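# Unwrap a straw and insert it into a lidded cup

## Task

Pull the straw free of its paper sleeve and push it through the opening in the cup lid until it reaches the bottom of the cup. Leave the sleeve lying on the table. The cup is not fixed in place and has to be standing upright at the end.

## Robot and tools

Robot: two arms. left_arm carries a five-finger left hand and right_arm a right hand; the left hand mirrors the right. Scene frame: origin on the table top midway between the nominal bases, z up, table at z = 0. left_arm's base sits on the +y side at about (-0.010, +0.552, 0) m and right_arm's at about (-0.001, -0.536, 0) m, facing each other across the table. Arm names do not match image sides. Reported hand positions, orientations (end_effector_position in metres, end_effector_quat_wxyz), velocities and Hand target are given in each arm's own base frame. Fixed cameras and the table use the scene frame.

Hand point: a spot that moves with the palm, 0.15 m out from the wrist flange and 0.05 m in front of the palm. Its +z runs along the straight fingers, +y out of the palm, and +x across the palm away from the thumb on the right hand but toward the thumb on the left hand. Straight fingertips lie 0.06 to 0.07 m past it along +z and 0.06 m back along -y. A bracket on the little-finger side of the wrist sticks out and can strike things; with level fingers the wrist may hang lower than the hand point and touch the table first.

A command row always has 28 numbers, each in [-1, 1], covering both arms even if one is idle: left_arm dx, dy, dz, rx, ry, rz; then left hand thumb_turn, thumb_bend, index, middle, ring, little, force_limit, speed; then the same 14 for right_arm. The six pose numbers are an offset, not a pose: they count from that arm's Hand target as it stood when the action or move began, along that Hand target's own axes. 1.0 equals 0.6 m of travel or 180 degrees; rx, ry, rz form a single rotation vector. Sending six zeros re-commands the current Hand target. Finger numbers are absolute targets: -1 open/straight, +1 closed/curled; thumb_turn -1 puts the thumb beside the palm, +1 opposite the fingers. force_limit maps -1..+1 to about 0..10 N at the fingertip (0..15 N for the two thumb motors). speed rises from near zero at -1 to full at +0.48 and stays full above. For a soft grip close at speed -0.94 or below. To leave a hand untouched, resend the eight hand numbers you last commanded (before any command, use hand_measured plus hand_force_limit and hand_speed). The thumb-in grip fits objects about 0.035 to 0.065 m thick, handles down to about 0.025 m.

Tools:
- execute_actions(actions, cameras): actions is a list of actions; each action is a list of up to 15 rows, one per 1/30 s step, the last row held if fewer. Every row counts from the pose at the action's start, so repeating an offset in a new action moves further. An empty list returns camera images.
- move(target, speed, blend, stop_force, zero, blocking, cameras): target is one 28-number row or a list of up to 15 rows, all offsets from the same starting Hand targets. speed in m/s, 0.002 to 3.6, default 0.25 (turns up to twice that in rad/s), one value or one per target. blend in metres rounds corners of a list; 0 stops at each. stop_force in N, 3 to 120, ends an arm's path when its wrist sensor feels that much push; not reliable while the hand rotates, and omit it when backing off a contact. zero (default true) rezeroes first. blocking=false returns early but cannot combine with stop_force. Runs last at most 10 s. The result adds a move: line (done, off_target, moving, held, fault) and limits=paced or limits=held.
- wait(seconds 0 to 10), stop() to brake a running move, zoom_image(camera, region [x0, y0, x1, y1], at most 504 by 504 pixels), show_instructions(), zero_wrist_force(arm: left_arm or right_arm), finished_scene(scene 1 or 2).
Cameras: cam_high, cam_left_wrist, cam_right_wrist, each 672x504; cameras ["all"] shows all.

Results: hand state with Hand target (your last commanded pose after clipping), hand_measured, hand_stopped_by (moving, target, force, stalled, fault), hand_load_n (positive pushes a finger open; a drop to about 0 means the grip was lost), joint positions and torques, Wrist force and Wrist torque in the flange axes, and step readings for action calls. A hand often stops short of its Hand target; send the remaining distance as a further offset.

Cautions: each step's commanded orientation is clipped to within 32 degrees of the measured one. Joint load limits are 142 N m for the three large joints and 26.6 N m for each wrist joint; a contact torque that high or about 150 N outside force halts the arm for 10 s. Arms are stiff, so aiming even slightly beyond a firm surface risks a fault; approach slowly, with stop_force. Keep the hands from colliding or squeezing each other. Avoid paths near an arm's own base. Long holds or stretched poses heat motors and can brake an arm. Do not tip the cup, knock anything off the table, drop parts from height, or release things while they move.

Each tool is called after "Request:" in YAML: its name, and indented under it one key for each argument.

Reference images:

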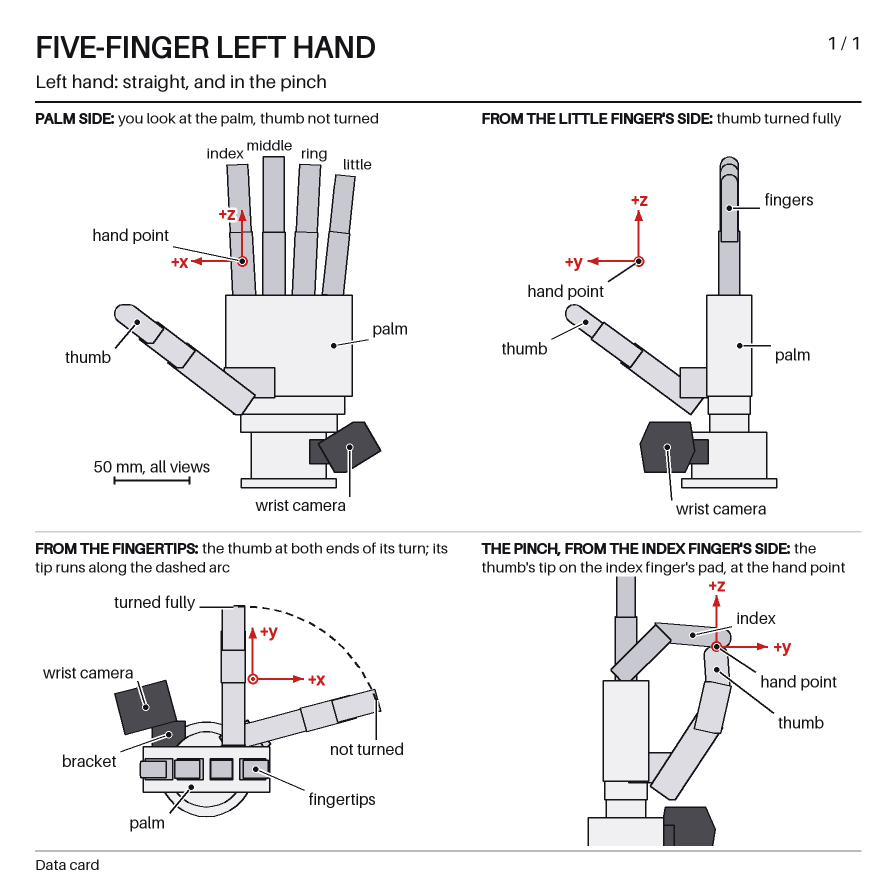

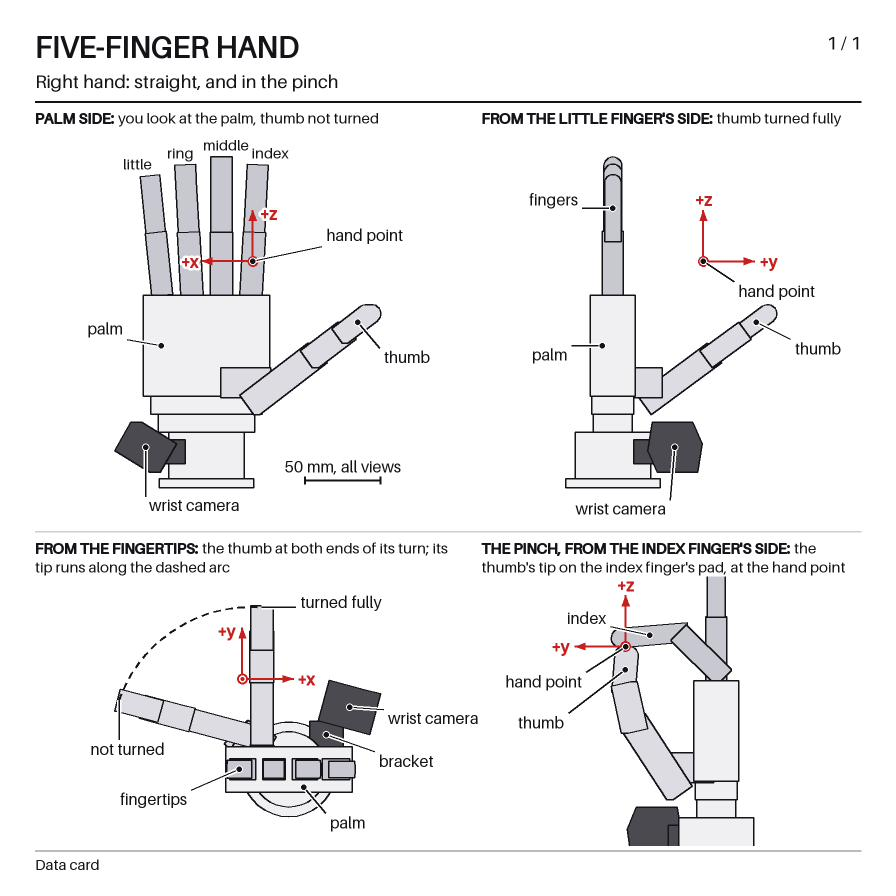

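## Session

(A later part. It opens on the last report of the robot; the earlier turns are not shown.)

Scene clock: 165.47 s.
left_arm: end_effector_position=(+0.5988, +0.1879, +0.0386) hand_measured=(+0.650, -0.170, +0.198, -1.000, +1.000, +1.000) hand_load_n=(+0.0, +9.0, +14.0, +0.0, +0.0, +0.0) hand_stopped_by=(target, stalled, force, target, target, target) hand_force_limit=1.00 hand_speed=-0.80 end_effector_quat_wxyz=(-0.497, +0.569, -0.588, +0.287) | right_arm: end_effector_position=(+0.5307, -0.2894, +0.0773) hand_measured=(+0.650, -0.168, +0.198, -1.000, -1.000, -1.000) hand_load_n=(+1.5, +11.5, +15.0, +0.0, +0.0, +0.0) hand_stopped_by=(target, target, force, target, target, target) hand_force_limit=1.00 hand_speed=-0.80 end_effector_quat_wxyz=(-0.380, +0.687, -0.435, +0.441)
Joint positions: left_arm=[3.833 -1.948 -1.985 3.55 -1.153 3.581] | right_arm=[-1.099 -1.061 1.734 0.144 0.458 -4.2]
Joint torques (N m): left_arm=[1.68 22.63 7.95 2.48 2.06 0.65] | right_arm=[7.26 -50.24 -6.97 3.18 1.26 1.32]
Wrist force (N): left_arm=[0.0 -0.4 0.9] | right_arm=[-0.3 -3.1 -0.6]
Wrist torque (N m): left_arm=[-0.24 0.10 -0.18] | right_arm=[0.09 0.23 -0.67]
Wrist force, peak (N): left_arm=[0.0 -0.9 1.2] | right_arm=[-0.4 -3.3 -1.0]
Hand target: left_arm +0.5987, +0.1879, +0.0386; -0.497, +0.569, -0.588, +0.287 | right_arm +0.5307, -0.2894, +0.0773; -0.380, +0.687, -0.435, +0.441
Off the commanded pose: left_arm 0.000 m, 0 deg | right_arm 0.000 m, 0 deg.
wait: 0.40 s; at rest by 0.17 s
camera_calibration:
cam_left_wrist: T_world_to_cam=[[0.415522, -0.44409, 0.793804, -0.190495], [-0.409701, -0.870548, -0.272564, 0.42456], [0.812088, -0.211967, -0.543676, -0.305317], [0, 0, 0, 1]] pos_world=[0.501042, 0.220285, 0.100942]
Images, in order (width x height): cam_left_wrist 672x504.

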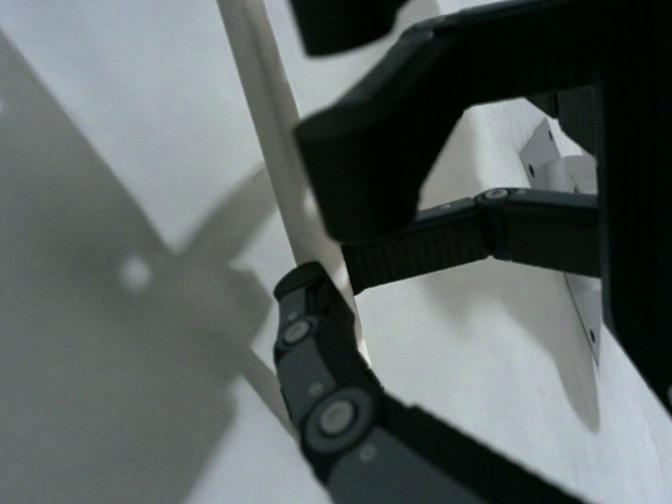

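Pull .020 total.

Request:
move:
  target: [0.0155,-0.0041,-0.0008,0,0,0,0.65,-0.16,0.5,-1,1,1,1,-0.8,0.0179,-0.004,-0.0015,0,0,0,0.65,-0.16,0.5,-1,-1,-1,1,-0.8]
  speed: 0.02
  cameras: ["cam_left_wrist","cam_right_wrist"]

Scene clock: 166.40 s.
left_arm: end_effector_position=(+0.6006, +0.1784, +0.0386) hand_measured=(+0.650, -0.170, +0.198, -1.000, +1.000, +1.000) hand_load_n=(-1.0, +8.0, +14.5, -0.5, +0.0, +0.0) hand_stopped_by=(target, stalled, force, target, target, target) hand_force_limit=1.00 hand_speed=-0.80 end_effector_quat_wxyz=(-0.497, +0.570, -0.588, +0.287) end_effector_velocity=(-0.001, +0.002, +0.000) end_effector_angular_velocity=(+0.000, +0.000, +0.001) | right_arm: end_effector_position=(+0.5329, -0.2988, +0.0827) hand_measured=(+0.650, -0.166, +0.200, -1.000, -1.000, -1.000) hand_load_n=(+0.0, +0.0, +0.0, +0.0, +0.0, +0.0) hand_stopped_by=(target, target, force, target, target, target) hand_force_limit=1.00 hand_speed=-0.80 end_effector_quat_wxyz=(-0.380, +0.687, -0.435, +0.441) end_effector_velocity=(-0.001, +0.001, -0.002) end_effector_angular_velocity=(+0.001, +0.001, +0.000)
Joint positions: left_arm=[3.811 -1.944 -1.99 3.555 -1.173 3.572] | right_arm=[-1.104 -1.051 1.701 0.174 0.454 -4.208]
Joint velocities: left_arm=[0.005 0 0 0 0.003 0.001] | right_arm=[0 0.001 0.005 -0.004 0 0]
Joint torques (N m): left_arm=[7.54 36.92 13.46 1.94 2.03 0.57] | right_arm=[-2.66 -40.69 -7.41 -1.39 -2.28 -0.33]
Wrist force (N): left_arm=[-0.7 -0.6 0.8] | right_arm=[-1.1 -3.1 -0.9]
Wrist torque (N m): left_arm=[-0.30 0.12 -0.17] | right_arm=[0.09 0.20 -0.68]
Wrist force, peak (N): left_arm=[-9.2 -1.1 1.1] | right_arm=[-9.4 -2.9 -0.2]
Hand target: left_arm +0.6006, +0.1785, +0.0386; -0.497, +0.569, -0.588, +0.287 | right_arm +0.5329, -0.2987, +0.0827; -0.380, +0.687, -0.435, +0.441
Off the commanded pose: left_arm 0.000 m, 0 deg | right_arm 0.000 m, 0 deg.
move: done
camera_calibration:
cam_left_wrist: T_world_to_cam=[[0.415593, -0.444028, 0.793802, -0.195597], [-0.409596, -0.870603, -0.272545, 0.416937], [0.812104, -0.211871, -0.543688, -0.308922], [0, 0, 0, 1]] pos_world=[0.502942, 0.210685, 0.100942]
cam_right_wrist: T_world_to_cam=[[-0.198686, -0.549, -0.811864, 0.00675264], [-0.751044, 0.617488, -0.233757, 0.59936], [0.629649, 0.563301, -0.535009, -0.00725008], [0, 0, 0, 1]] pos_world=[0.456052, -0.362306, 0.141708]
Images, in order (width x height): cam_left_wrist 672x504, cam_right_wrist 672x504.

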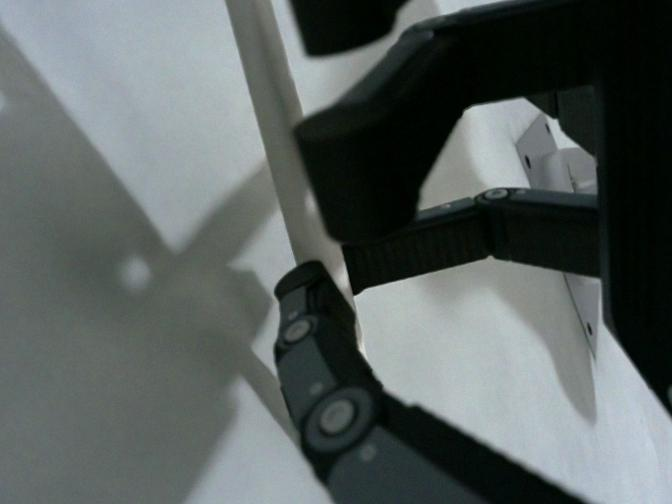

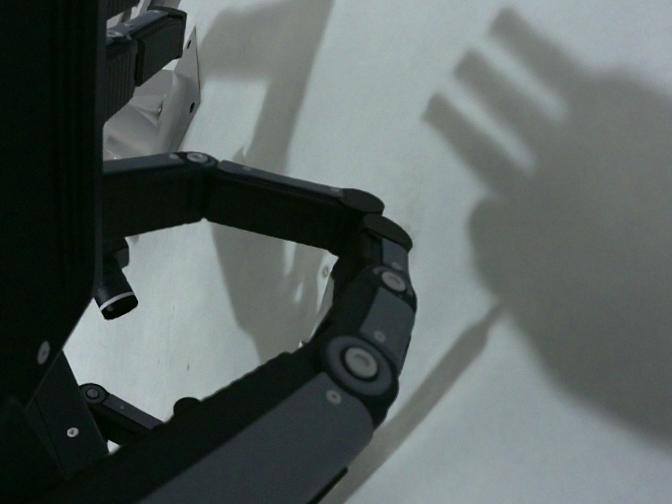

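Request:
execute_actions:
  actions:
    - [[0,0,0,0,0,0,0.65,-0.2,0.19,-1,1,1,1,-0.8,0,0,0,0,0,0,0.65,-0.2,-0.1,-1,-1,-1,1,-0.4]]

Request:
move:
  target: [0,0,0,0,0,0,0.65,-0.2,0.19,-1,1,1,1,-0.8,-0.027,0,0,0,0,0,0.65,-0.2,-0.1,-1,-1,-1,1,-0.4]
  speed: 0.06
  cameras: ["cam_left_wrist","cam_right_wrist"]

Scene clock: 167.50 s.
left_arm: end_effector_position=(+0.6006, +0.1785, +0.0386) hand_measured=(+0.650, -0.202, +0.188, -1.000, +1.000, +1.000) hand_load_n=(-1.5, +3.5, +5.5, +0.0, +0.0, +0.0) hand_stopped_by=(target, target, force, target, target, target) hand_force_limit=1.00 hand_speed=-0.80 end_effector_quat_wxyz=(-0.497, +0.569, -0.588, +0.287) | right_arm: end_effector_position=(+0.5329, -0.2987, +0.0827) hand_measured=(+0.650, -0.200, -0.100, -1.000, -1.000, -1.000) hand_load_n=(+0.0, +0.0, +0.0, +0.0, +0.0, +0.0) hand_stopped_by=(target, target, target, target, target, target) hand_force_limit=1.00 hand_speed=-0.40 end_effector_quat_wxyz=(-0.380, +0.687, -0.435, +0.441)
Joint positions: left_arm=[3.811 -1.944 -1.99 3.555 -1.173 3.572] | right_arm=[-1.104 -1.051 1.701 0.174 0.454 -4.208]
Joint torques (N m): left_arm=[7.71 24.77 22.88 -1.69 2.27 0.95] | right_arm=[7.04 -51.07 -8.2 -0.96 1.79 1.35]
Wrist force (N): left_arm=[-0.8 -0.7 0.6] | right_arm=[-1.0 -3.1 -0.9]
Wrist torque (N m): left_arm=[-0.28 0.12 -0.17] | right_arm=[0.09 0.18 -0.67]
Wrist force, peak (N): left_arm=[-0.8 -0.9 1.2] | right_arm=[-1.0 -3.3 -1.1]
Hand target: left_arm +0.6006, +0.1785, +0.0386; -0.497, +0.569, -0.588, +0.287 | right_arm +0.5329, -0.2987, +0.0827; -0.380, +0.687, -0.435, +0.441
Off the commanded pose: left_arm 0.000 m, 0 deg | right_arm 0.000 m, 0 deg.
Step readings (end_effector_position of left_arm | right_arm):
0: (+0.6006, +0.1785, +0.0386) | (+0.5329, -0.2988, +0.0827)
1: (+0.6006, +0.1785, +0.0386) | (+0.5329, -0.2988, +0.0827)
2: (+0.6006, +0.1785, +0.0386) | (+0.5329, -0.2988, +0.0827)
4: (+0.6006, +0.1785, +0.0386) | (+0.5329, -0.2987, +0.0827)
8: (+0.6006, +0.1785, +0.0386) | (+0.5329, -0.2987, +0.0827)
15: (+0.6006, +0.1785, +0.0386) | (+0.5329, -0.2987, +0.0827)

Scene clock: 168.27 s.
left_arm: end_effector_position=(+0.6006, +0.1785, +0.0386) hand_measured=(+0.650, -0.202, +0.188, -1.000, +1.000, +1.000) hand_load_n=(-1.5, +3.0, +6.0, +0.0, +0.0, +0.0) hand_stopped_by=(target, target, force, target, target, target) hand_force_limit=1.00 hand_speed=-0.80 end_effector_quat_wxyz=(-0.497, +0.569, -0.588, +0.287) | right_arm: end_effector_position=(+0.5292, -0.2836, +0.0784) hand_measured=(+0.650, -0.200, -0.100, -1.000, -1.000, -1.000) hand_load_n=(+0.0, +0.0, +0.0, +0.0, +0.0, +0.0) hand_stopped_by=(target, target, target, target, target, target) hand_force_limit=1.00 hand_speed=-0.40 end_effector_quat_wxyz=(-0.380, +0.687, -0.435, +0.441)
Joint positions: left_arm=[3.811 -1.944 -1.99 3.555 -1.173 3.572] | right_arm=[-1.096 -1.074 1.751 0.135 0.46 -4.194]
Joint torques (N m): left_arm=[7.61 23.98 22.47 -1.69 2.11 1.04] | right_arm=[-5.76 -25.53 -20.57 3.6 -0.16 -1.29]
Wrist force (N): left_arm=[-0.6 -0.7 0.6] | right_arm=[-1.2 -3.0 -1.0]
Wrist torque (N m): left_arm=[-0.30 0.11 -0.15] | right_arm=[0.09 0.21 -0.77]
Wrist force, peak (N): left_arm=[-0.9 -1.1 1.1] | right_arm=[-1.5 -3.2 -1.0]
Hand target: left_arm +0.6006, +0.1785, +0.0386; -0.497, +0.569, -0.588, +0.287 | right_arm +0.5292, -0.2836, +0.0783; -0.380, +0.687, -0.435, +0.441
Off the commanded pose: left_arm 0.000 m, 0 deg | right_arm 0.000 m, 0 deg.
move: done
camera_calibration:
cam_left_wrist: T_world_to_cam=[[0.415522, -0.44409, 0.793804, -0.195503], [-0.409701, -0.870548, -0.272564, 0.417068], [0.812088, -0.211967, -0.543676, -0.308874], [0, 0, 0, 1]] pos_world=[0.502942, 0.210785, 0.100942]
cam_right_wrist: T_world_to_cam=[[-0.198507, -0.54933, -0.811684, 0.0106504], [-0.75101, 0.617377, -0.234159, 0.586193], [0.629745, 0.563101, -0.535106, -0.0158827], [0, 0, 0, 1]] pos_world=[0.452353, -0.347108, 0.137408]
Images, in order (width x height): cam_left_wrist 672x504, cam_right_wrist 672x504.

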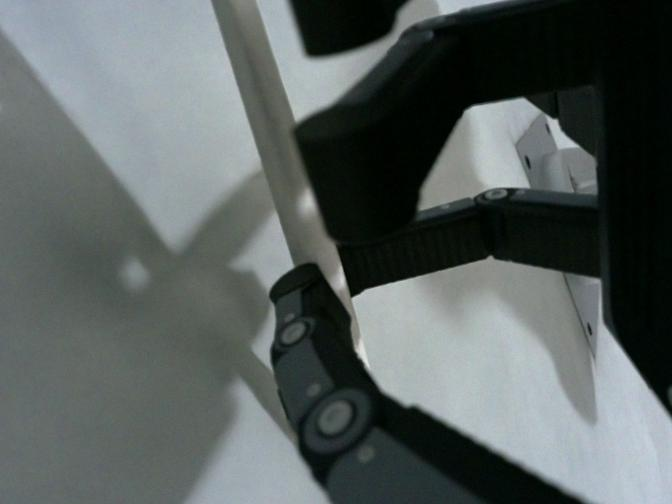

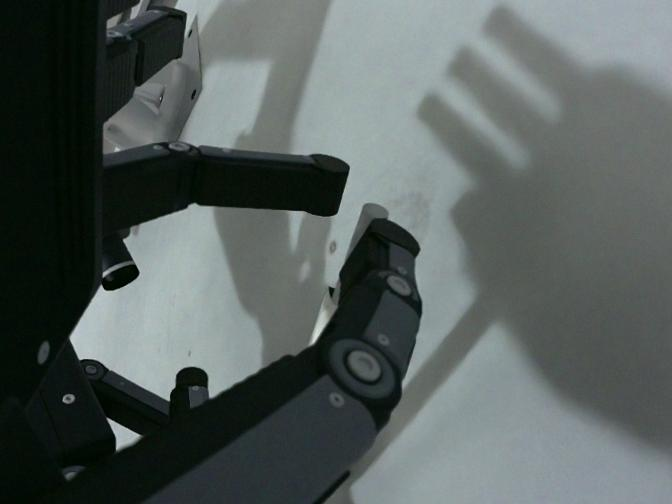

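Request:
move:
  target: [0,0,0,0,0,0,0.65,-0.2,0.19,-1,1,1,1,-0.8,-0.01,0.0023,0.0008,0,0,0,0.65,-0.2,-0.1,-1,-1,-1,1,-0.4]
  speed: 0.06

Request:
execute_actions:
  actions:
    - [[0,0,0,0,0,0,0.65,-0.2,0.19,-1,1,1,1,-0.8,0,0,0,0,0,0,0.65,-0.2,0.5,-1,-1,-1,1,-0.55]]

Request:
execute_actions:
  actions:
    - [[0,0,0,0,0,0,0.65,-0.2,0.49,-1,1,1,0.5,-0.9,0,0,0,0,0,0,0.65,-0.16,0.5,-1,-1,-1,1,-0.8]]

Request:
wait:
  seconds: 0.5
  cameras: ["cam_left_wrist","cam_right_wrist"]

Scene clock: 169.37 s.
left_arm: end_effector_position=(+0.6006, +0.1785, +0.0386) hand_measured=(+0.650, -0.202, +0.188, -1.000, +1.000, +1.000) hand_load_n=(-1.5, +3.0, +5.5, +0.0, +0.0, +0.0) hand_stopped_by=(target, target, force, target, target, target) hand_force_limit=1.00 hand_speed=-0.80 end_effector_quat_wxyz=(-0.497, +0.569, -0.588, +0.287) | right_arm: end_effector_position=(+0.5279, -0.2784, +0.0752) hand_measured=(+0.650, -0.200, -0.100, -1.000, -1.000, -1.000) hand_load_n=(+0.0, +0.0, -0.5, +0.0, +0.0, +0.0) hand_stopped_by=(target, target, target, target, target, target) hand_force_limit=1.00 hand_speed=-0.40 end_effector_quat_wxyz=(-0.380, +0.687, -0.435, +0.441)
Joint positions: left_arm=[3.811 -1.944 -1.99 3.555 -1.173 3.572] | right_arm=[-1.093 -1.079 1.769 0.118 0.462 -4.19]
Joint torques (N m): left_arm=[6.78 24.42 21.52 -1.72 2.08 1] | right_arm=[5.77 -41.51 -21.33 2.77 1.52 0.71]
Wrist force (N): left_arm=[-0.7 -0.7 0.9] | right_arm=[-1.0 -3.1 -0.9]
Wrist torque (N m): left_arm=[-0.30 0.11 -0.16] | right_arm=[0.08 0.17 -0.77]
Wrist force, peak (N): left_arm=[-1.1 -0.8 1.0] | right_arm=[-0.9 -3.3 -1.0]
Hand target: left_arm +0.6006, +0.1785, +0.0386; -0.497, +0.569, -0.588, +0.287 | right_arm +0.5279, -0.2784, +0.0752; -0.380, +0.687, -0.435, +0.441
Off the commanded pose: left_arm 0.000 m, 0 deg | right_arm 0.000 m, 0 deg.
move: done

Scene clock: 170.07 s.
left_arm: end_effector_position=(+0.6006, +0.1785, +0.0386) hand_measured=(+0.650, -0.202, +0.188, -1.000, +1.000, +1.000) hand_load_n=(-1.0, +1.5, +6.5, +0.0, +0.0, +0.0) hand_stopped_by=(target, target, force, target, target, target) hand_force_limit=1.00 hand_speed=-0.80 end_effector_quat_wxyz=(-0.497, +0.569, -0.588, +0.287) | right_arm: end_effector_position=(+0.5279, -0.2784, +0.0752) hand_measured=(+0.650, -0.202, +0.210, -1.000, -1.000, -1.000) hand_load_n=(-1.5, +7.0, +15.0, +0.0, +0.0, +0.0) hand_stopped_by=(target, target, force, target, target, target) hand_force_limit=1.00 hand_speed=-0.55 end_effector_quat_wxyz=(-0.380, +0.687, -0.435, +0.441)
Joint positions: left_arm=[3.811 -1.944 -1.99 3.555 -1.173 3.572] | right_arm=[-1.093 -1.079 1.769 0.118 0.462 -4.19]
Joint torques (N m): left_arm=[6.58 24.15 21.43 -1.79 1.87 0.96] | right_arm=[-4.14 -25.27 -21.2 3.08 -0.8 -1.2]
Wrist force (N): left_arm=[-1.6 -0.7 1.0] | right_arm=[-2.2 -2.8 -0.7]
Wrist torque (N m): left_arm=[-0.32 0.11 -0.15] | right_arm=[0.09 0.21 -0.77]
Wrist force, peak (N): left_arm=[-2.1 -1.2 1.0] | right_arm=[-2.1 -3.3 -0.9]
Hand target: left_arm +0.6006, +0.1785, +0.0386; -0.497, +0.569, -0.588, +0.287 | right_arm +0.5279, -0.2784, +0.0752; -0.380, +0.687, -0.435, +0.441
Off the commanded pose: left_arm 0.000 m, 0 deg | right_arm 0.000 m, 0 deg.
Step readings (end_effector_position of left_arm | right_arm):
0: (+0.6006, +0.1785, +0.0386) | (+0.5279, -0.2784, +0.0752)
1: (+0.6006, +0.1785, +0.0386) | (+0.5279, -0.2784, +0.0752)
2: (+0.6006, +0.1785, +0.0386) | (+0.5279, -0.2784, +0.0752)
4: (+0.6006, +0.1785, +0.0386) | (+0.5279, -0.2784, +0.0752)
8: (+0.6006, +0.1785, +0.0386) | (+0.5279, -0.2784, +0.0752)
15: (+0.6006, +0.1785, +0.0386) | (+0.5279, -0.2784, +0.0752)

Scene clock: 170.77 s.
left_arm: end_effector_position=(+0.6006, +0.1785, +0.0386) hand_measured=(+0.650, -0.202, +0.196, -1.000, +1.000, +1.000) hand_load_n=(-2.0, +5.0, +7.0, +0.0, +0.0, +0.0) hand_stopped_by=(target, target, force, target, target, target) hand_force_limit=0.50 hand_speed=-0.90 end_effector_quat_wxyz=(-0.497, +0.569, -0.588, +0.287) | right_arm: end_effector_position=(+0.5279, -0.2784, +0.0752) hand_measured=(+0.650, -0.170, +0.210, -1.000, -1.000, -1.000) hand_load_n=(+0.0, +13.0, +19.5, +0.0, +0.0, +0.0) hand_stopped_by=(target, stalled, force, target, target, target) hand_force_limit=1.00 hand_speed=-0.80 end_effector_quat_wxyz=(-0.380, +0.687, -0.435, +0.441)
Joint positions: left_arm=[3.811 -1.944 -1.99 3.555 -1.173 3.572] | right_arm=[-1.093 -1.079 1.769 0.118 0.462 -4.19]
Joint torques (N m): left_arm=[5.78 23.98 21.35 -1.72 1.61 0.97] | right_arm=[-6.51 -24.62 -21.59 2.37 -2.9 -1.17]
Wrist force (N): left_arm=[-2.0 -0.2 1.2] | right_arm=[-2.5 -2.8 -0.1]
Wrist torque (N m): left_arm=[-0.24 0.14 -0.17] | right_arm=[0.09 0.23 -0.76]
Wrist force, peak (N): left_arm=[-2.8 -1.3 1.0] | right_arm=[-2.2 -3.6 -0.9]
Hand target: left_arm +0.6006, +0.1785, +0.0386; -0.497, +0.569, -0.588, +0.287 | right_arm +0.5279, -0.2784, +0.0752; -0.380, +0.687, -0.435, +0.441
Off the commanded pose: left_arm 0.000 m, 0 deg | right_arm 0.000 m, 0 deg.
Step readings (end_effector_position of left_arm | right_arm):
0: (+0.6006, +0.1785, +0.0386) | (+0.5279, -0.2784, +0.0752)
1: (+0.6006, +0.1785, +0.0386) | (+0.5279, -0.2784, +0.0752)
2: (+0.6006, +0.1785, +0.0386) | (+0.5279, -0.2784, +0.0752)
4: (+0.6006, +0.1785, +0.0386) | (+0.5279, -0.2784, +0.0752)
8: (+0.6006, +0.1785, +0.0386) | (+0.5279, -0.2784, +0.0752)
15: (+0.6006, +0.1785, +0.0386) | (+0.5279, -0.2784, +0.0752)

Scene clock: 171.27 s.
left_arm: end_effector_position=(+0.6006, +0.1785, +0.0386) hand_measured=(+0.650, -0.202, +0.196, -1.000, +1.000, +1.000) hand_load_n=(-2.0, +5.0, +7.0, +0.0, +0.0, +0.0) hand_stopped_by=(target, target, force, target, target, target) hand_force_limit=0.50 hand_speed=-0.90 end_effector_quat_wxyz=(-0.497, +0.569, -0.588, +0.287) | right_arm: end_effector_position=(+0.5279, -0.2784, +0.0752) hand_measured=(+0.650, -0.170, +0.210, -1.000, -1.000, -1.000) hand_load_n=(+0.0, +13.0, +20.0, +0.0, +0.0, +0.0) hand_stopped_by=(target, stalled, force, target, target, target) hand_force_limit=1.00 hand_speed=-0.80 end_effector_quat_wxyz=(-0.380, +0.687, -0.435, +0.441)
Joint positions: left_arm=[3.811 -1.944 -1.99 3.555 -1.173 3.572] | right_arm=[-1.093 -1.079 1.769 0.118 0.462 -4.19]
Joint torques (N m): left_arm=[6.27 24.23 21.35 -1.77 1.69 1.06] | right_arm=[-6.73 -25.11 -20.59 2.08 -3.02 -1.19]
Wrist force (N): left_arm=[-2.3 -1.1 1.0] | right_arm=[-2.4 -3.5 -0.7]
Wrist torque (N m): left_arm=[-0.26 0.14 -0.16] | right_arm=[0.08 0.26 -0.77]
Wrist force, peak (N): left_arm=[-2.5 -1.0 1.3] | right_arm=[-2.4 -3.5 -0.7]
Hand target: left_arm +0.6006, +0.1785, +0.0386; -0.497, +0.569, -0.588, +0.287 | right_arm +0.5279, -0.2784, +0.0752; -0.380, +0.687, -0.435, +0.441
Off the commanded pose: left_arm 0.000 m, 0 deg | right_arm 0.000 m, 0 deg.
wait: 0.50 s; at rest by 0.17 s
camera_calibration:
cam_left_wrist: T_world_to_cam=[[0.415522, -0.44409, 0.793804, -0.195503], [-0.409701, -0.870548, -0.272564, 0.417068], [0.812088, -0.211967, -0.543676, -0.308874], [0, 0, 0, 1]] pos_world=[0.502942, 0.210785, 0.100942]
cam_right_wrist: T_world_to_cam=[[-0.198636, -0.549165, -0.811764, 0.0107772], [-0.751005, 0.617462, -0.23395, 0.581255], [0.629711, 0.563168, -0.535076, -0.0196699], [0, 0, 0, 1]] pos_world=[0.451052, -0.341907, 0.134208]
Images, in order (width x height): cam_left_wrist 672x504, cam_right_wrist 672x504.

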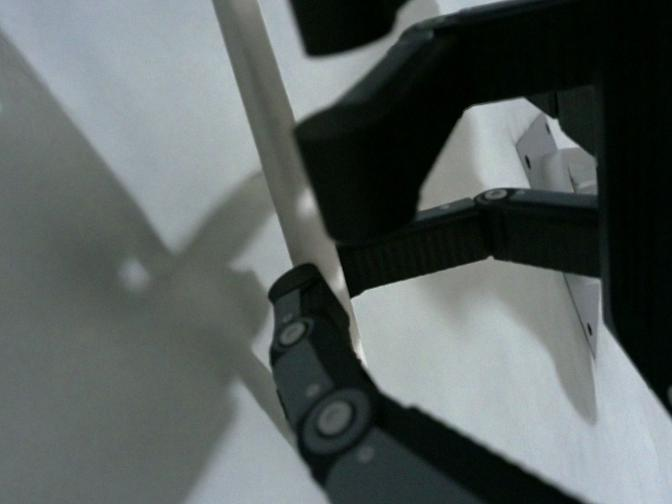

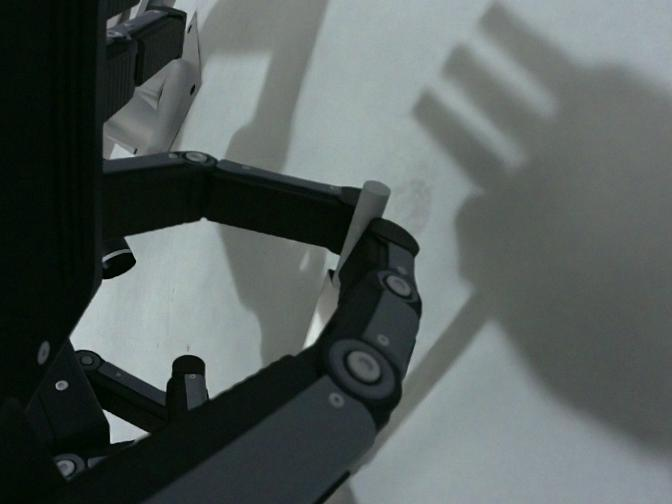

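Request:
move:
  target: [0.0093,-0.0025,-0.0005,0,0,0,0.65,-0.2,0.49,-1,1,1,0.5,-0.9,0.0107,-0.0024,-0.0009,0,0,0,0.65,-0.16,0.5,-1,-1,-1,1,-0.8]
  speed: 0.02
  cameras: ["cam_left_wrist","cam_right_wrist"]

Scene clock: 172.13 s.
left_arm: end_effector_position=(+0.6017, +0.1727, +0.0386) hand_measured=(+0.650, -0.202, +0.196, -1.000, +1.000, +1.000) hand_load_n=(-1.0, +1.0, +1.5, +0.0, +0.0, +0.0) hand_stopped_by=(target, target, force, target, target, target) hand_force_limit=0.50 hand_speed=-0.90 end_effector_quat_wxyz=(-0.497, +0.570, -0.588, +0.287) | right_arm: end_effector_position=(+0.5292, -0.2841, +0.0785) hand_measured=(+0.650, -0.170, +0.210, -1.000, -1.000, -1.000) hand_load_n=(+1.0, +12.5, +20.0, +0.0, +0.0, +0.0) hand_stopped_by=(target, stalled, force, target, target, target) hand_force_limit=1.00 hand_speed=-0.80 end_effector_quat_wxyz=(-0.380, +0.687, -0.435, +0.441)
Joint positions: left_arm=[3.798 -1.942 -1.993 3.558 -1.185 3.567] | right_arm=[-1.097 -1.073 1.749 0.137 0.459 -4.195]
Joint torques (N m): left_arm=[6.69 38.81 10.26 1.98 1.85 0.32] | right_arm=[-4.72 -35.53 -7.35 -1.1 -2.45 -0.64]
Wrist force (N): left_arm=[-2.4 -1.1 1.2] | right_arm=[-2.8 -2.9 -0.5]
Wrist torque (N m): left_arm=[-0.32 0.13 -0.14] | right_arm=[0.10 0.25 -0.67]
Wrist force, peak (N): left_arm=[-7.6 -0.6 0.8] | right_arm=[-7.9 -2.6 0.0]
Hand target: left_arm +0.6017, +0.1728, +0.0386; -0.497, +0.569, -0.588, +0.287 | right_arm +0.5292, -0.2840, +0.0784; -0.380, +0.687, -0.435, +0.441
Off the commanded pose: left_arm 0.000 m, 0 deg | right_arm 0.000 m, 0 deg.
move: done
camera_calibration:
cam_left_wrist: T_world_to_cam=[[0.415539, -0.444054, 0.793816, -0.198554], [-0.409684, -0.870567, -0.27253, 0.412461], [0.812087, -0.211967, -0.543677, -0.310996], [0, 0, 0, 1]] pos_world=[0.504042, 0.204985, 0.100942]
cam_right_wrist: T_world_to_cam=[[-0.198708, -0.54902, -0.811845, 0.0106781], [-0.750957, 0.617565, -0.233831, 0.58652], [0.629744, 0.563197, -0.535005, -0.0155279], [0, 0, 0, 1]] pos_world=[0.452352, -0.347606, 0.137508]
Images, in order (width x height): cam_left_wrist 672x504, cam_right_wrist 672x504.

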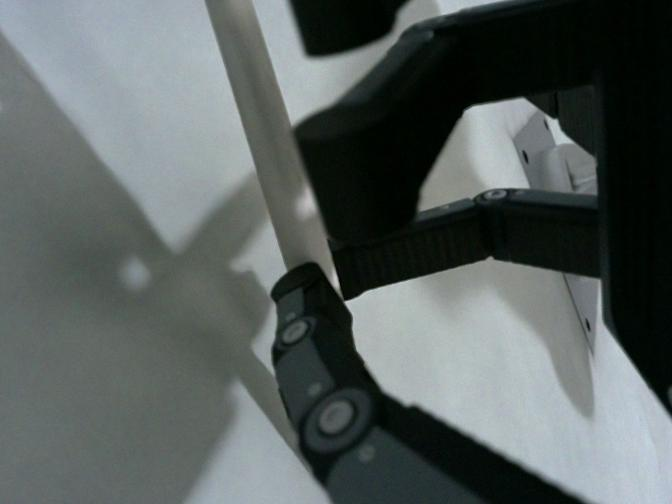

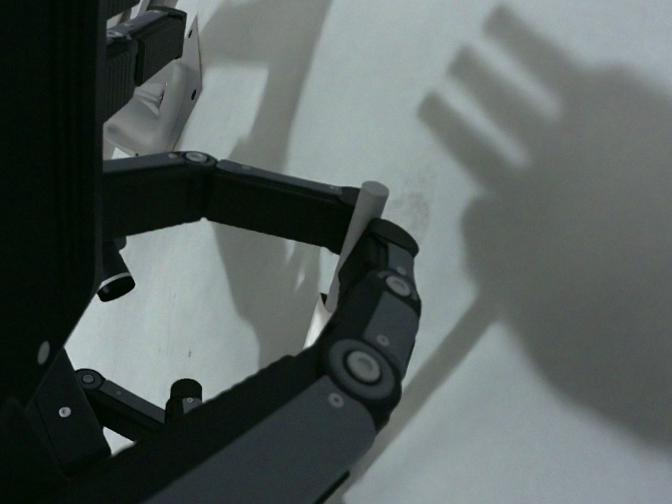

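Request:
execute_actions:
  actions:
    - [[0,0,0,0,0,0,0.65,-0.2,-0.1,-1,1,1,0.9,-0.5,0,0,0,0,0,0,0.65,-0.16,0.5,-1,-1,-1,1,-0.8]]

Request:
move:
  target: [0,0.0025,0.0009,0,0,0,0.65,-0.2,-0.1,-1,1,1,0.9,-0.5,0,0,0,0,0,0,0.65,-0.16,0.5,-1,-1,-1,1,-0.8]
  speed: 0.05
  cameras: ["cam_left_wrist","cam_right_wrist"]

Scene clock: 173.07 s.
left_arm: end_effector_position=(+0.6017, +0.1728, +0.0386) hand_measured=(+0.650, -0.202, -0.100, -1.000, +1.000, +1.000) hand_load_n=(+0.0, +0.0, +0.0, +0.0, +0.0, +0.0) hand_stopped_by=(target, target, target, target, target, target) hand_force_limit=0.90 hand_speed=-0.50 end_effector_quat_wxyz=(-0.497, +0.569, -0.588, +0.287) | right_arm: end_effector_position=(+0.5292, -0.2840, +0.0785) hand_measured=(+0.650, -0.170, +0.210, -1.000, -1.000, -1.000) hand_load_n=(-1.5, +11.0, +20.0, +0.0, +0.0, +0.0) hand_stopped_by=(target, stalled, force, target, target, target) hand_force_limit=1.00 hand_speed=-0.80 end_effector_quat_wxyz=(-0.380, +0.687, -0.435, +0.441)
Joint positions: left_arm=[3.798 -1.942 -1.993 3.558 -1.185 3.567] | right_arm=[-1.097 -1.074 1.75 0.136 0.459 -4.195]
Joint torques (N m): left_arm=[7.71 29.51 21.97 -1.72 1.35 1.01] | right_arm=[7.42 -49.67 -6.18 -0.42 0.97 1.45]
Wrist force (N): left_arm=[-0.8 -0.6 0.7] | right_arm=[-1.1 -2.8 -0.9]
Wrist torque (N m): left_arm=[-0.26 0.13 -0.17] | right_arm=[0.11 0.19 -0.68]
Wrist force, peak (N): left_arm=[-2.3 -1.7 0.9] | right_arm=[-2.4 -3.3 -0.8]
Hand target: left_arm +0.6017, +0.1728, +0.0386; -0.497, +0.569, -0.588, +0.287 | right_arm +0.5292, -0.2840, +0.0784; -0.380, +0.687, -0.435, +0.441
Off the commanded pose: left_arm 0.000 m, 0 deg | right_arm 0.000 m, 0 deg.
Step readings (end_effector_position of left_arm | right_arm):
0: (+0.6017, +0.1727, +0.0386) | (+0.5292, -0.2841, +0.0784)
1: (+0.6017, +0.1727, +0.0386) | (+0.5292, -0.2841, +0.0784)
2: (+0.6017, +0.1728, +0.0386) | (+0.5292, -0.2840, +0.0784)
4: (+0.6017, +0.1728, +0.0386) | (+0.5292, -0.2840, +0.0784)
8: (+0.6017, +0.1728, +0.0386) | (+0.5292, -0.2840, +0.0784)
15: (+0.6017, +0.1728, +0.0386) | (+0.5292, -0.2840, +0.0784)

Scene clock: 173.77 s.
left_arm: end_effector_position=(+0.6016, +0.1732, +0.0371) hand_measured=(+0.650, -0.202, -0.100, -1.000, +1.000, +1.000) hand_load_n=(+0.0, +0.0, +0.0, +0.0, +0.0, +0.0) hand_stopped_by=(target, target, target, target, target, target) hand_force_limit=0.90 hand_speed=-0.50 end_effector_quat_wxyz=(-0.497, +0.569, -0.588, +0.287) | right_arm: end_effector_position=(+0.5292, -0.2840, +0.0784) hand_measured=(+0.650, -0.170, +0.210, -1.000, -1.000, -1.000) hand_load_n=(-1.0, +11.0, +20.0, +0.0, +0.0, +0.0) hand_stopped_by=(target, stalled, force, target, target, target) hand_force_limit=1.00 hand_speed=-0.80 end_effector_quat_wxyz=(-0.380, +0.687, -0.435, +0.441)
Joint positions: left_arm=[3.799 -1.945 -1.994 3.562 -1.184 3.567] | right_arm=[-1.097 -1.074 1.75 0.136 0.459 -4.195]
Joint torques (N m): left_arm=[5.95 26.26 6.11 2.15 2.18 1.48] | right_arm=[6.72 -50.08 -6.03 0.6 2 1.34]
Wrist force (N): left_arm=[-0.9 -0.9 0.8] | right_arm=[-1.0 -2.9 -0.9]
Wrist torque (N m): left_arm=[-0.32 0.15 -0.19] | right_arm=[0.11 0.19 -0.68]
Wrist force, peak (N): left_arm=[-1.0 -0.6 1.2] | right_arm=[-1.2 -3.1 -0.8]
Hand target: left_arm +0.6016, +0.1732, +0.0371; -0.497, +0.569, -0.588, +0.287 | right_arm +0.5292, -0.2840, +0.0784; -0.380, +0.687, -0.435, +0.441
Off the commanded pose: left_arm 0.000 m, 0 deg | right_arm 0.000 m, 0 deg.
move: done
camera_calibration:
cam_left_wrist: T_world_to_cam=[[0.415522, -0.44409, 0.793804, -0.197082], [-0.409701, -0.870548, -0.272564, 0.412455], [0.812088, -0.211967, -0.543676, -0.311625], [0, 0, 0, 1]] pos_world=[0.503942, 0.205485, 0.0994416]
cam_right_wrist: T_world_to_cam=[[-0.198636, -0.549165, -0.811764, 0.0105577], [-0.751005, 0.617462, -0.23395, 0.586437], [0.629711, 0.563168, -0.535076, -0.0156226], [0, 0, 0, 1]] pos_world=[0.452352, -0.347507, 0.137408]
Images, in order (width x height): cam_left_wrist 672x504, cam_right_wrist 672x504.

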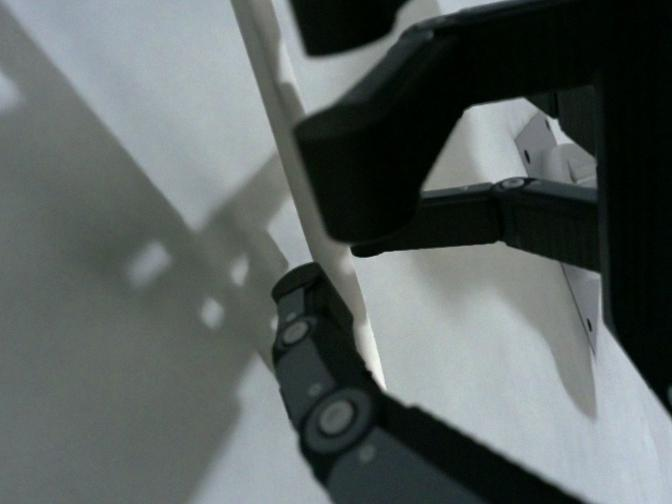

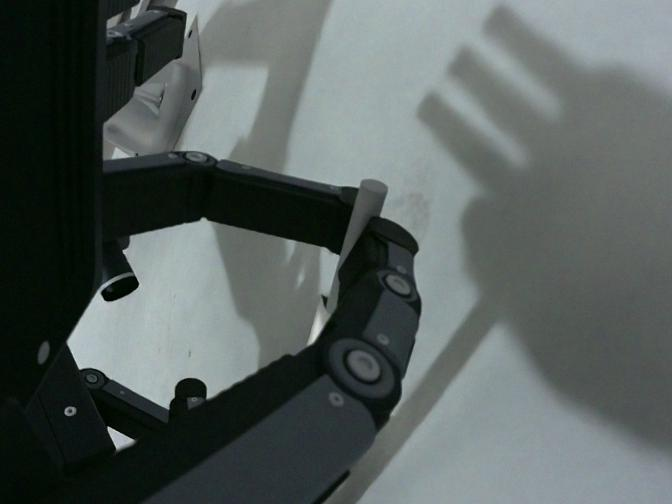

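Request:
execute_actions:
  actions:
    - [[0,0,0,0,0,0,0.65,-0.2,0.5,-1,1,1,1,-0.65,0,0,0,0,0,0,0.65,-0.16,0.5,-1,-1,-1,1,-0.8]]

Request:
execute_actions:
  actions:
    - [[0,0,0,0,0,0,0.65,-0.16,0.5,-1,1,1,1,-0.8,0,0,0,0,0,0,0.65,-0.16,0.5,-1,-1,-1,1,-0.8]]

Request:
move:
  target: [0.0124,-0.0033,-0.0006,0,0,0,0.65,-0.16,0.5,-1,1,1,1,-0.8,0.0143,-0.0032,-0.0012,0,0,0,0.65,-0.16,0.5,-1,-1,-1,1,-0.8]
  speed: 0.02
  cameras: ["cam_left_wrist","cam_right_wrist"]

Scene clock: 174.77 s.
left_arm: end_effector_position=(+0.6016, +0.1732, +0.0371) hand_measured=(+0.650, -0.202, +0.202, -1.000, +1.000, +1.000) hand_load_n=(-1.0, +4.5, +12.0, +0.0, +0.0, +0.0) hand_stopped_by=(target, target, force, target, target, target) hand_force_limit=1.00 hand_speed=-0.65 end_effector_quat_wxyz=(-0.497, +0.570, -0.588, +0.287) | right_arm: end_effector_position=(+0.5292, -0.2840, +0.0784) hand_measured=(+0.650, -0.170, +0.210, -1.000, -1.000, -1.000) hand_load_n=(+0.5, +10.0, +21.5, +0.0, +0.0, +0.0) hand_stopped_by=(target, stalled, force, target, target, target) hand_force_limit=1.00 hand_speed=-0.80 end_effector_quat_wxyz=(-0.380, +0.687, -0.435, +0.441)
Joint positions: left_arm=[3.799 -1.945 -1.994 3.562 -1.184 3.567] | right_arm=[-1.097 -1.074 1.75 0.136 0.459 -4.195]
Joint torques (N m): left_arm=[1.59 38.1 6.81 -1.61 1.08 1.04] | right_arm=[6.04 -49.64 -7.42 2.04 1.73 1.39]
Wrist force (N): left_arm=[-0.6 -0.8 1.1] | right_arm=[-0.8 -3.0 -0.6]
Wrist torque (N m): left_arm=[-0.26 0.15 -0.19] | right_arm=[0.09 0.24 -0.68]
Wrist force, peak (N): left_arm=[-0.9 -1.2 1.3] | right_arm=[-1.1 -3.2 -1.0]
Hand target: left_arm +0.6016, +0.1732, +0.0371; -0.497, +0.569, -0.588, +0.287 | right_arm +0.5292, -0.2840, +0.0784; -0.380, +0.687, -0.435, +0.441
Off the commanded pose: left_arm 0.000 m, 0 deg | right_arm 0.000 m, 0 deg.
Step readings (end_effector_position of left_arm | right_arm):
0: (+0.6016, +0.1732, +0.0371) | (+0.5292, -0.2840, +0.0784)
1: (+0.6016, +0.1732, +0.0371) | (+0.5292, -0.2840, +0.0784)
2: (+0.6016, +0.1732, +0.0371) | (+0.5292, -0.2840, +0.0784)
4: (+0.6016, +0.1732, +0.0371) | (+0.5292, -0.2840, +0.0784)
8: (+0.6016, +0.1732, +0.0371) | (+0.5292, -0.2840, +0.0784)
15: (+0.6016, +0.1732, +0.0371) | (+0.5292, -0.2840, +0.0784)

Scene clock: 175.47 s.
left_arm: end_effector_position=(+0.6016, +0.1732, +0.0371) hand_measured=(+0.650, -0.170, +0.202, -1.000, +1.000, +1.000) hand_load_n=(+0.0, +10.5, +15.5, +0.0, +0.0, +0.0) hand_stopped_by=(target, stalled, force, target, target, target) hand_force_limit=1.00 hand_speed=-0.80 end_effector_quat_wxyz=(-0.497, +0.569, -0.588, +0.287) | right_arm: end_effector_position=(+0.5292, -0.2840, +0.0784) hand_measured=(+0.650, -0.170, +0.210, -1.000, -1.000, -1.000) hand_load_n=(-0.5, +13.5, +19.0, +0.0, +0.0, +0.0) hand_stopped_by=(target, stalled, force, target, target, target) hand_force_limit=1.00 hand_speed=-0.80 end_effector_quat_wxyz=(-0.380, +0.687, -0.435, +0.441)
Joint positions: left_arm=[3.799 -1.945 -1.994 3.562 -1.184 3.567] | right_arm=[-1.097 -1.074 1.75 0.136 0.459 -4.195]
Joint torques (N m): left_arm=[-1.86 39.82 7.5 -1.62 0.25 0.78] | right_arm=[6.69 -49.84 -7.24 3 1.39 1.42]
Wrist force (N): left_arm=[0.1 -1.5 1.1] | right_arm=[-0.2 -3.4 -0.8]
Wrist torque (N m): left_arm=[-0.37 0.12 -0.16] | right_arm=[0.07 0.24 -0.68]
Wrist force, peak (N): left_arm=[0.1 -1.5 1.1] | right_arm=[-0.2 -3.4 -1.0]
Hand target: left_arm +0.6016, +0.1732, +0.0371; -0.497, +0.569, -0.588, +0.287 | right_arm +0.5292, -0.2840, +0.0784; -0.380, +0.687, -0.435, +0.441
Off the commanded pose: left_arm 0.000 m, 0 deg | right_arm 0.000 m, 0 deg.
Step readings (end_effector_position of left_arm | right_arm):
0: (+0.6016, +0.1732, +0.0371) | (+0.5292, -0.2840, +0.0784)
1: (+0.6016, +0.1732, +0.0371) | (+0.5292, -0.2840, +0.0784)
2: (+0.6016, +0.1732, +0.0371) | (+0.5292, -0.2840, +0.0784)
4: (+0.6016, +0.1732, +0.0371) | (+0.5292, -0.2840, +0.0784)
8: (+0.6016, +0.1732, +0.0371) | (+0.5292, -0.2840, +0.0784)
15: (+0.6016, +0.1732, +0.0371) | (+0.5292, -0.2840, +0.0784)

Scene clock: 176.20 s.
left_arm: end_effector_position=(+0.6031, +0.1656, +0.0371) hand_measured=(+0.650, -0.170, +0.202, -1.000, +1.000, +1.000) hand_load_n=(-0.5, +9.0, +16.0, +0.0, +0.0, +0.0) hand_stopped_by=(target, stalled, force, target, target, target) hand_force_limit=1.00 hand_speed=-0.80 end_effector_quat_wxyz=(-0.497, +0.570, -0.588, +0.287) | right_arm: end_effector_position=(+0.5310, -0.2915, +0.0828) hand_measured=(+0.650, -0.168, +0.212, -1.000, -1.000, -1.000) hand_load_n=(+0.0, +0.0, +0.0, +0.0, +0.0, +0.0) hand_stopped_by=(target, stalled, force, target, target, target) hand_force_limit=1.00 hand_speed=-0.80 end_effector_quat_wxyz=(-0.380, +0.687, -0.435, +0.441) end_effector_velocity=(+0.000, +0.002, -0.003) end_effector_angular_velocity=(+0.002, +0.001, +0.002)
Joint positions: left_arm=[3.781 -1.942 -1.998 3.566 -1.201 3.56] | right_arm=[-1.101 -1.065 1.724 0.161 0.457 -4.202]
Joint velocities: left_arm=[within noise] | right_arm=[0.002 0.002 0.005 -0.004 0 -0.001]
Joint torques (N m): left_arm=[8.28 38.3 11.55 2.06 2.02 0.66] | right_arm=[-3.32 -38.89 -5.96 -1.32 -2.43 -0.25]
Wrist force (N): left_arm=[-0.6 -1.0 0.6] | right_arm=[-1.0 -3.1 -1.0]
Wrist torque (N m): left_arm=[-0.32 0.10 -0.14] | right_arm=[0.08 0.19 -0.67]
Wrist force, peak (N): left_arm=[-10.5 -1.6 0.8] | right_arm=[-10.4 -3.2 -0.6]
Hand target: left_arm +0.6031, +0.1656, +0.0371; -0.497, +0.569, -0.588, +0.287 | right_arm +0.5311, -0.2915, +0.0828; -0.380, +0.687, -0.435, +0.441
Off the commanded pose: left_arm 0.000 m, 0 deg | right_arm 0.000 m, 0 deg.
move: done
camera_calibration:
cam_left_wrist: T_world_to_cam=[[0.415593, -0.444028, 0.793802, -0.201129], [-0.409596, -0.870603, -0.272545, 0.406409], [0.812104, -0.211871, -0.543688, -0.31448], [0, 0, 0, 1]] pos_world=[0.505442, 0.197885, 0.0994417]
cam_right_wrist: T_world_to_cam=[[-0.198686, -0.549, -0.811864, 0.010464], [-0.751044, 0.617488, -0.233757, 0.593448], [0.629649, 0.563301, -0.535009, -0.0101123], [0, 0, 0, 1]] pos_world=[0.454152, -0.355006, 0.141808]
Images, in order (width x height): cam_left_wrist 672x504, cam_right_wrist 672x504.

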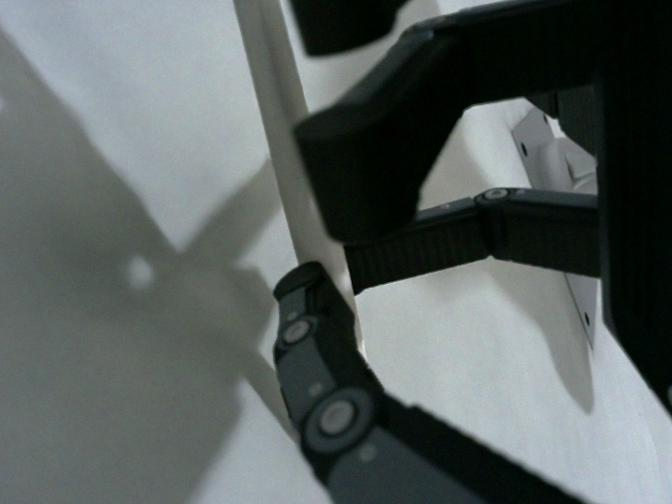

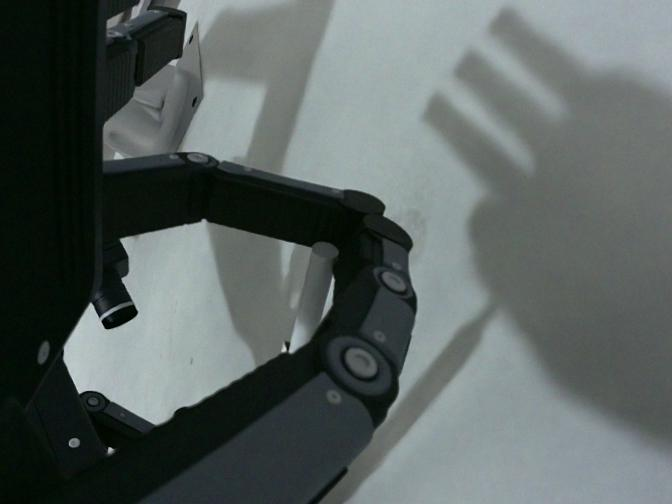

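Request:
execute_actions:
  actions:
    - [[0,0,0,0,0,0,0.65,-0.16,0.5,-1,1,1,1,-0.8,0,0,0,0,0,0,0.9,-0.2,-0.1,-0.1,-1,-1,1,-0.4]]

Request:
move:
  target: [0,0,0,0,0,0,0.65,-0.16,0.5,-1,1,1,1,-0.8,-0.048,0,0,0,0,0,0.9,-0.2,-0.1,-0.1,-1,-1,1,-0.4]
  speed: 0.08
  cameras: ["cam_right_wrist"]

Scene clock: 177.50 s.
left_arm: end_effector_position=(+0.6031, +0.1656, +0.0371) hand_measured=(+0.650, -0.170, +0.202, -1.000, +1.000, +1.000) hand_load_n=(-0.5, +9.0, +16.0, +0.0, +0.0, +0.0) hand_stopped_by=(target, stalled, force, target, target, target) hand_force_limit=1.00 hand_speed=-0.80 end_effector_quat_wxyz=(-0.497, +0.569, -0.588, +0.287) | right_arm: end_effector_position=(+0.5311, -0.2915, +0.0828) hand_measured=(+0.900, -0.200, -0.100, -0.100, -1.000, -1.000) hand_load_n=(+0.0, +0.0, +0.0, +0.0, +0.0, +0.0) hand_stopped_by=(target, target, target, target, target, target) hand_force_limit=1.00 hand_speed=-0.40 end_effector_quat_wxyz=(-0.380, +0.687, -0.435, +0.441)
Joint positions: left_arm=[3.782 -1.942 -1.998 3.566 -1.2 3.56] | right_arm=[-1.101 -1.066 1.724 0.16 0.457 -4.202]
Joint torques (N m): left_arm=[7.99 25.23 22.43 -1.58 2.34 0.92] | right_arm=[7.16 -50.5 -7.58 -0.66 1.74 1.21]
Wrist force (N): left_arm=[-1.1 -0.8 0.7] | right_arm=[-1.1 -3.2 -0.8]
Wrist torque (N m): left_arm=[-0.31 0.20 -0.19] | right_arm=[0.06 0.19 -0.67]
Wrist force, peak (N): left_arm=[-0.9 -1.2 0.6] | right_arm=[-1.4 -3.3 -1.0]
Hand target: left_arm +0.6031, +0.1656, +0.0371; -0.497, +0.569, -0.588, +0.287 | right_arm +0.5311, -0.2915, +0.0828; -0.380, +0.687, -0.435, +0.441
Off the commanded pose: left_arm 0.000 m, 0 deg | right_arm 0.000 m, 0 deg.
Step readings (end_effector_position of left_arm | right_arm):
0: (+0.6031, +0.1656, +0.0371) | (+0.5310, -0.2915, +0.0828)
1: (+0.6031, +0.1656, +0.0371) | (+0.5311, -0.2915, +0.0828)
2: (+0.6031, +0.1656, +0.0371) | (+0.5311, -0.2915, +0.0828)
4: (+0.6031, +0.1656, +0.0371) | (+0.5311, -0.2915, +0.0828)
8: (+0.6031, +0.1656, +0.0371) | (+0.5311, -0.2915, +0.0828)
15: (+0.6031, +0.1656, +0.0371) | (+0.5311, -0.2915, +0.0828)

Scene clock: 178.37 s.
left_arm: end_effector_position=(+0.6031, +0.1656, +0.0371) hand_measured=(+0.650, -0.170, +0.202, -1.000, +1.000, +1.000) hand_load_n=(-0.5, +9.0, +16.0, +0.0, +0.0, +0.0) hand_stopped_by=(target, stalled, force, target, target, target) hand_force_limit=1.00 hand_speed=-0.80 end_effector_quat_wxyz=(-0.497, +0.569, -0.588, +0.287) | right_arm: end_effector_position=(+0.5244, -0.2646, +0.0749) hand_measured=(+0.900, -0.200, -0.100, -0.100, -1.000, -1.000) hand_load_n=(+0.5, +0.0, +0.0, +0.0, -0.5, +0.0) hand_stopped_by=(target, target, target, target, target, target) hand_force_limit=1.00 hand_speed=-0.40 end_effector_quat_wxyz=(-0.380, +0.687, -0.435, +0.441)
Joint positions: left_arm=[3.782 -1.942 -1.998 3.566 -1.2 3.56] | right_arm=[-1.086 -1.105 1.81 0.092 0.467 -4.178]
Joint torques (N m): left_arm=[6.36 24.33 21.25 -0.5 -0.13 0.94] | right_arm=[-10.5 -23.71 -10.32 2.74 -2.98 -1.22]
Wrist force (N): left_arm=[-1.0 -0.7 0.7] | right_arm=[-1.2 -2.9 -0.9]
Wrist torque (N m): left_arm=[-0.31 0.16 -0.17] | right_arm=[0.10 0.19 -0.78]
Wrist force, peak (N): left_arm=[-1.1 -0.6 0.9] | right_arm=[-1.7 -3.1 -1.1]
Hand target: left_arm +0.6031, +0.1656, +0.0371; -0.497, +0.569, -0.588, +0.287 | right_arm +0.5244, -0.2646, +0.0748; -0.380, +0.687, -0.435, +0.441
Off the commanded pose: left_arm 0.000 m, 0 deg | right_arm 0.000 m, 0 deg.
move: done
camera_calibration:
cam_right_wrist: T_world_to_cam=[[-0.198653, -0.549357, -0.81163, 0.0173432], [-0.750969, 0.617443, -0.234114, 0.570035], [0.629747, 0.563002, -0.535208, -0.0254509], [0, 0, 0, 1]] pos_world=[0.447552, -0.328108, 0.133908]
Images, in order (width x height): cam_right_wrist 672x504.

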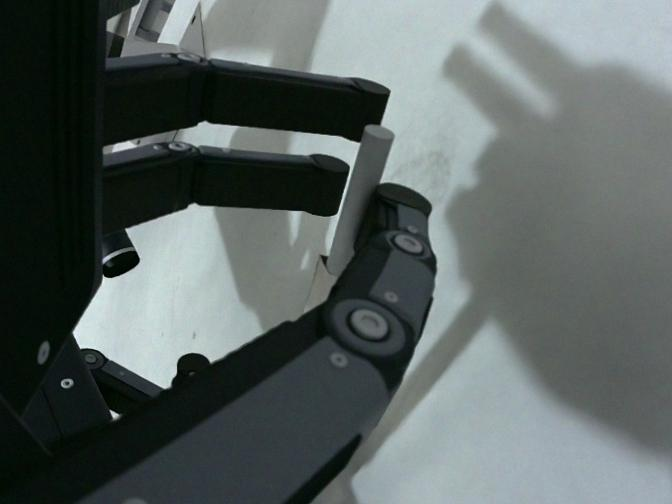

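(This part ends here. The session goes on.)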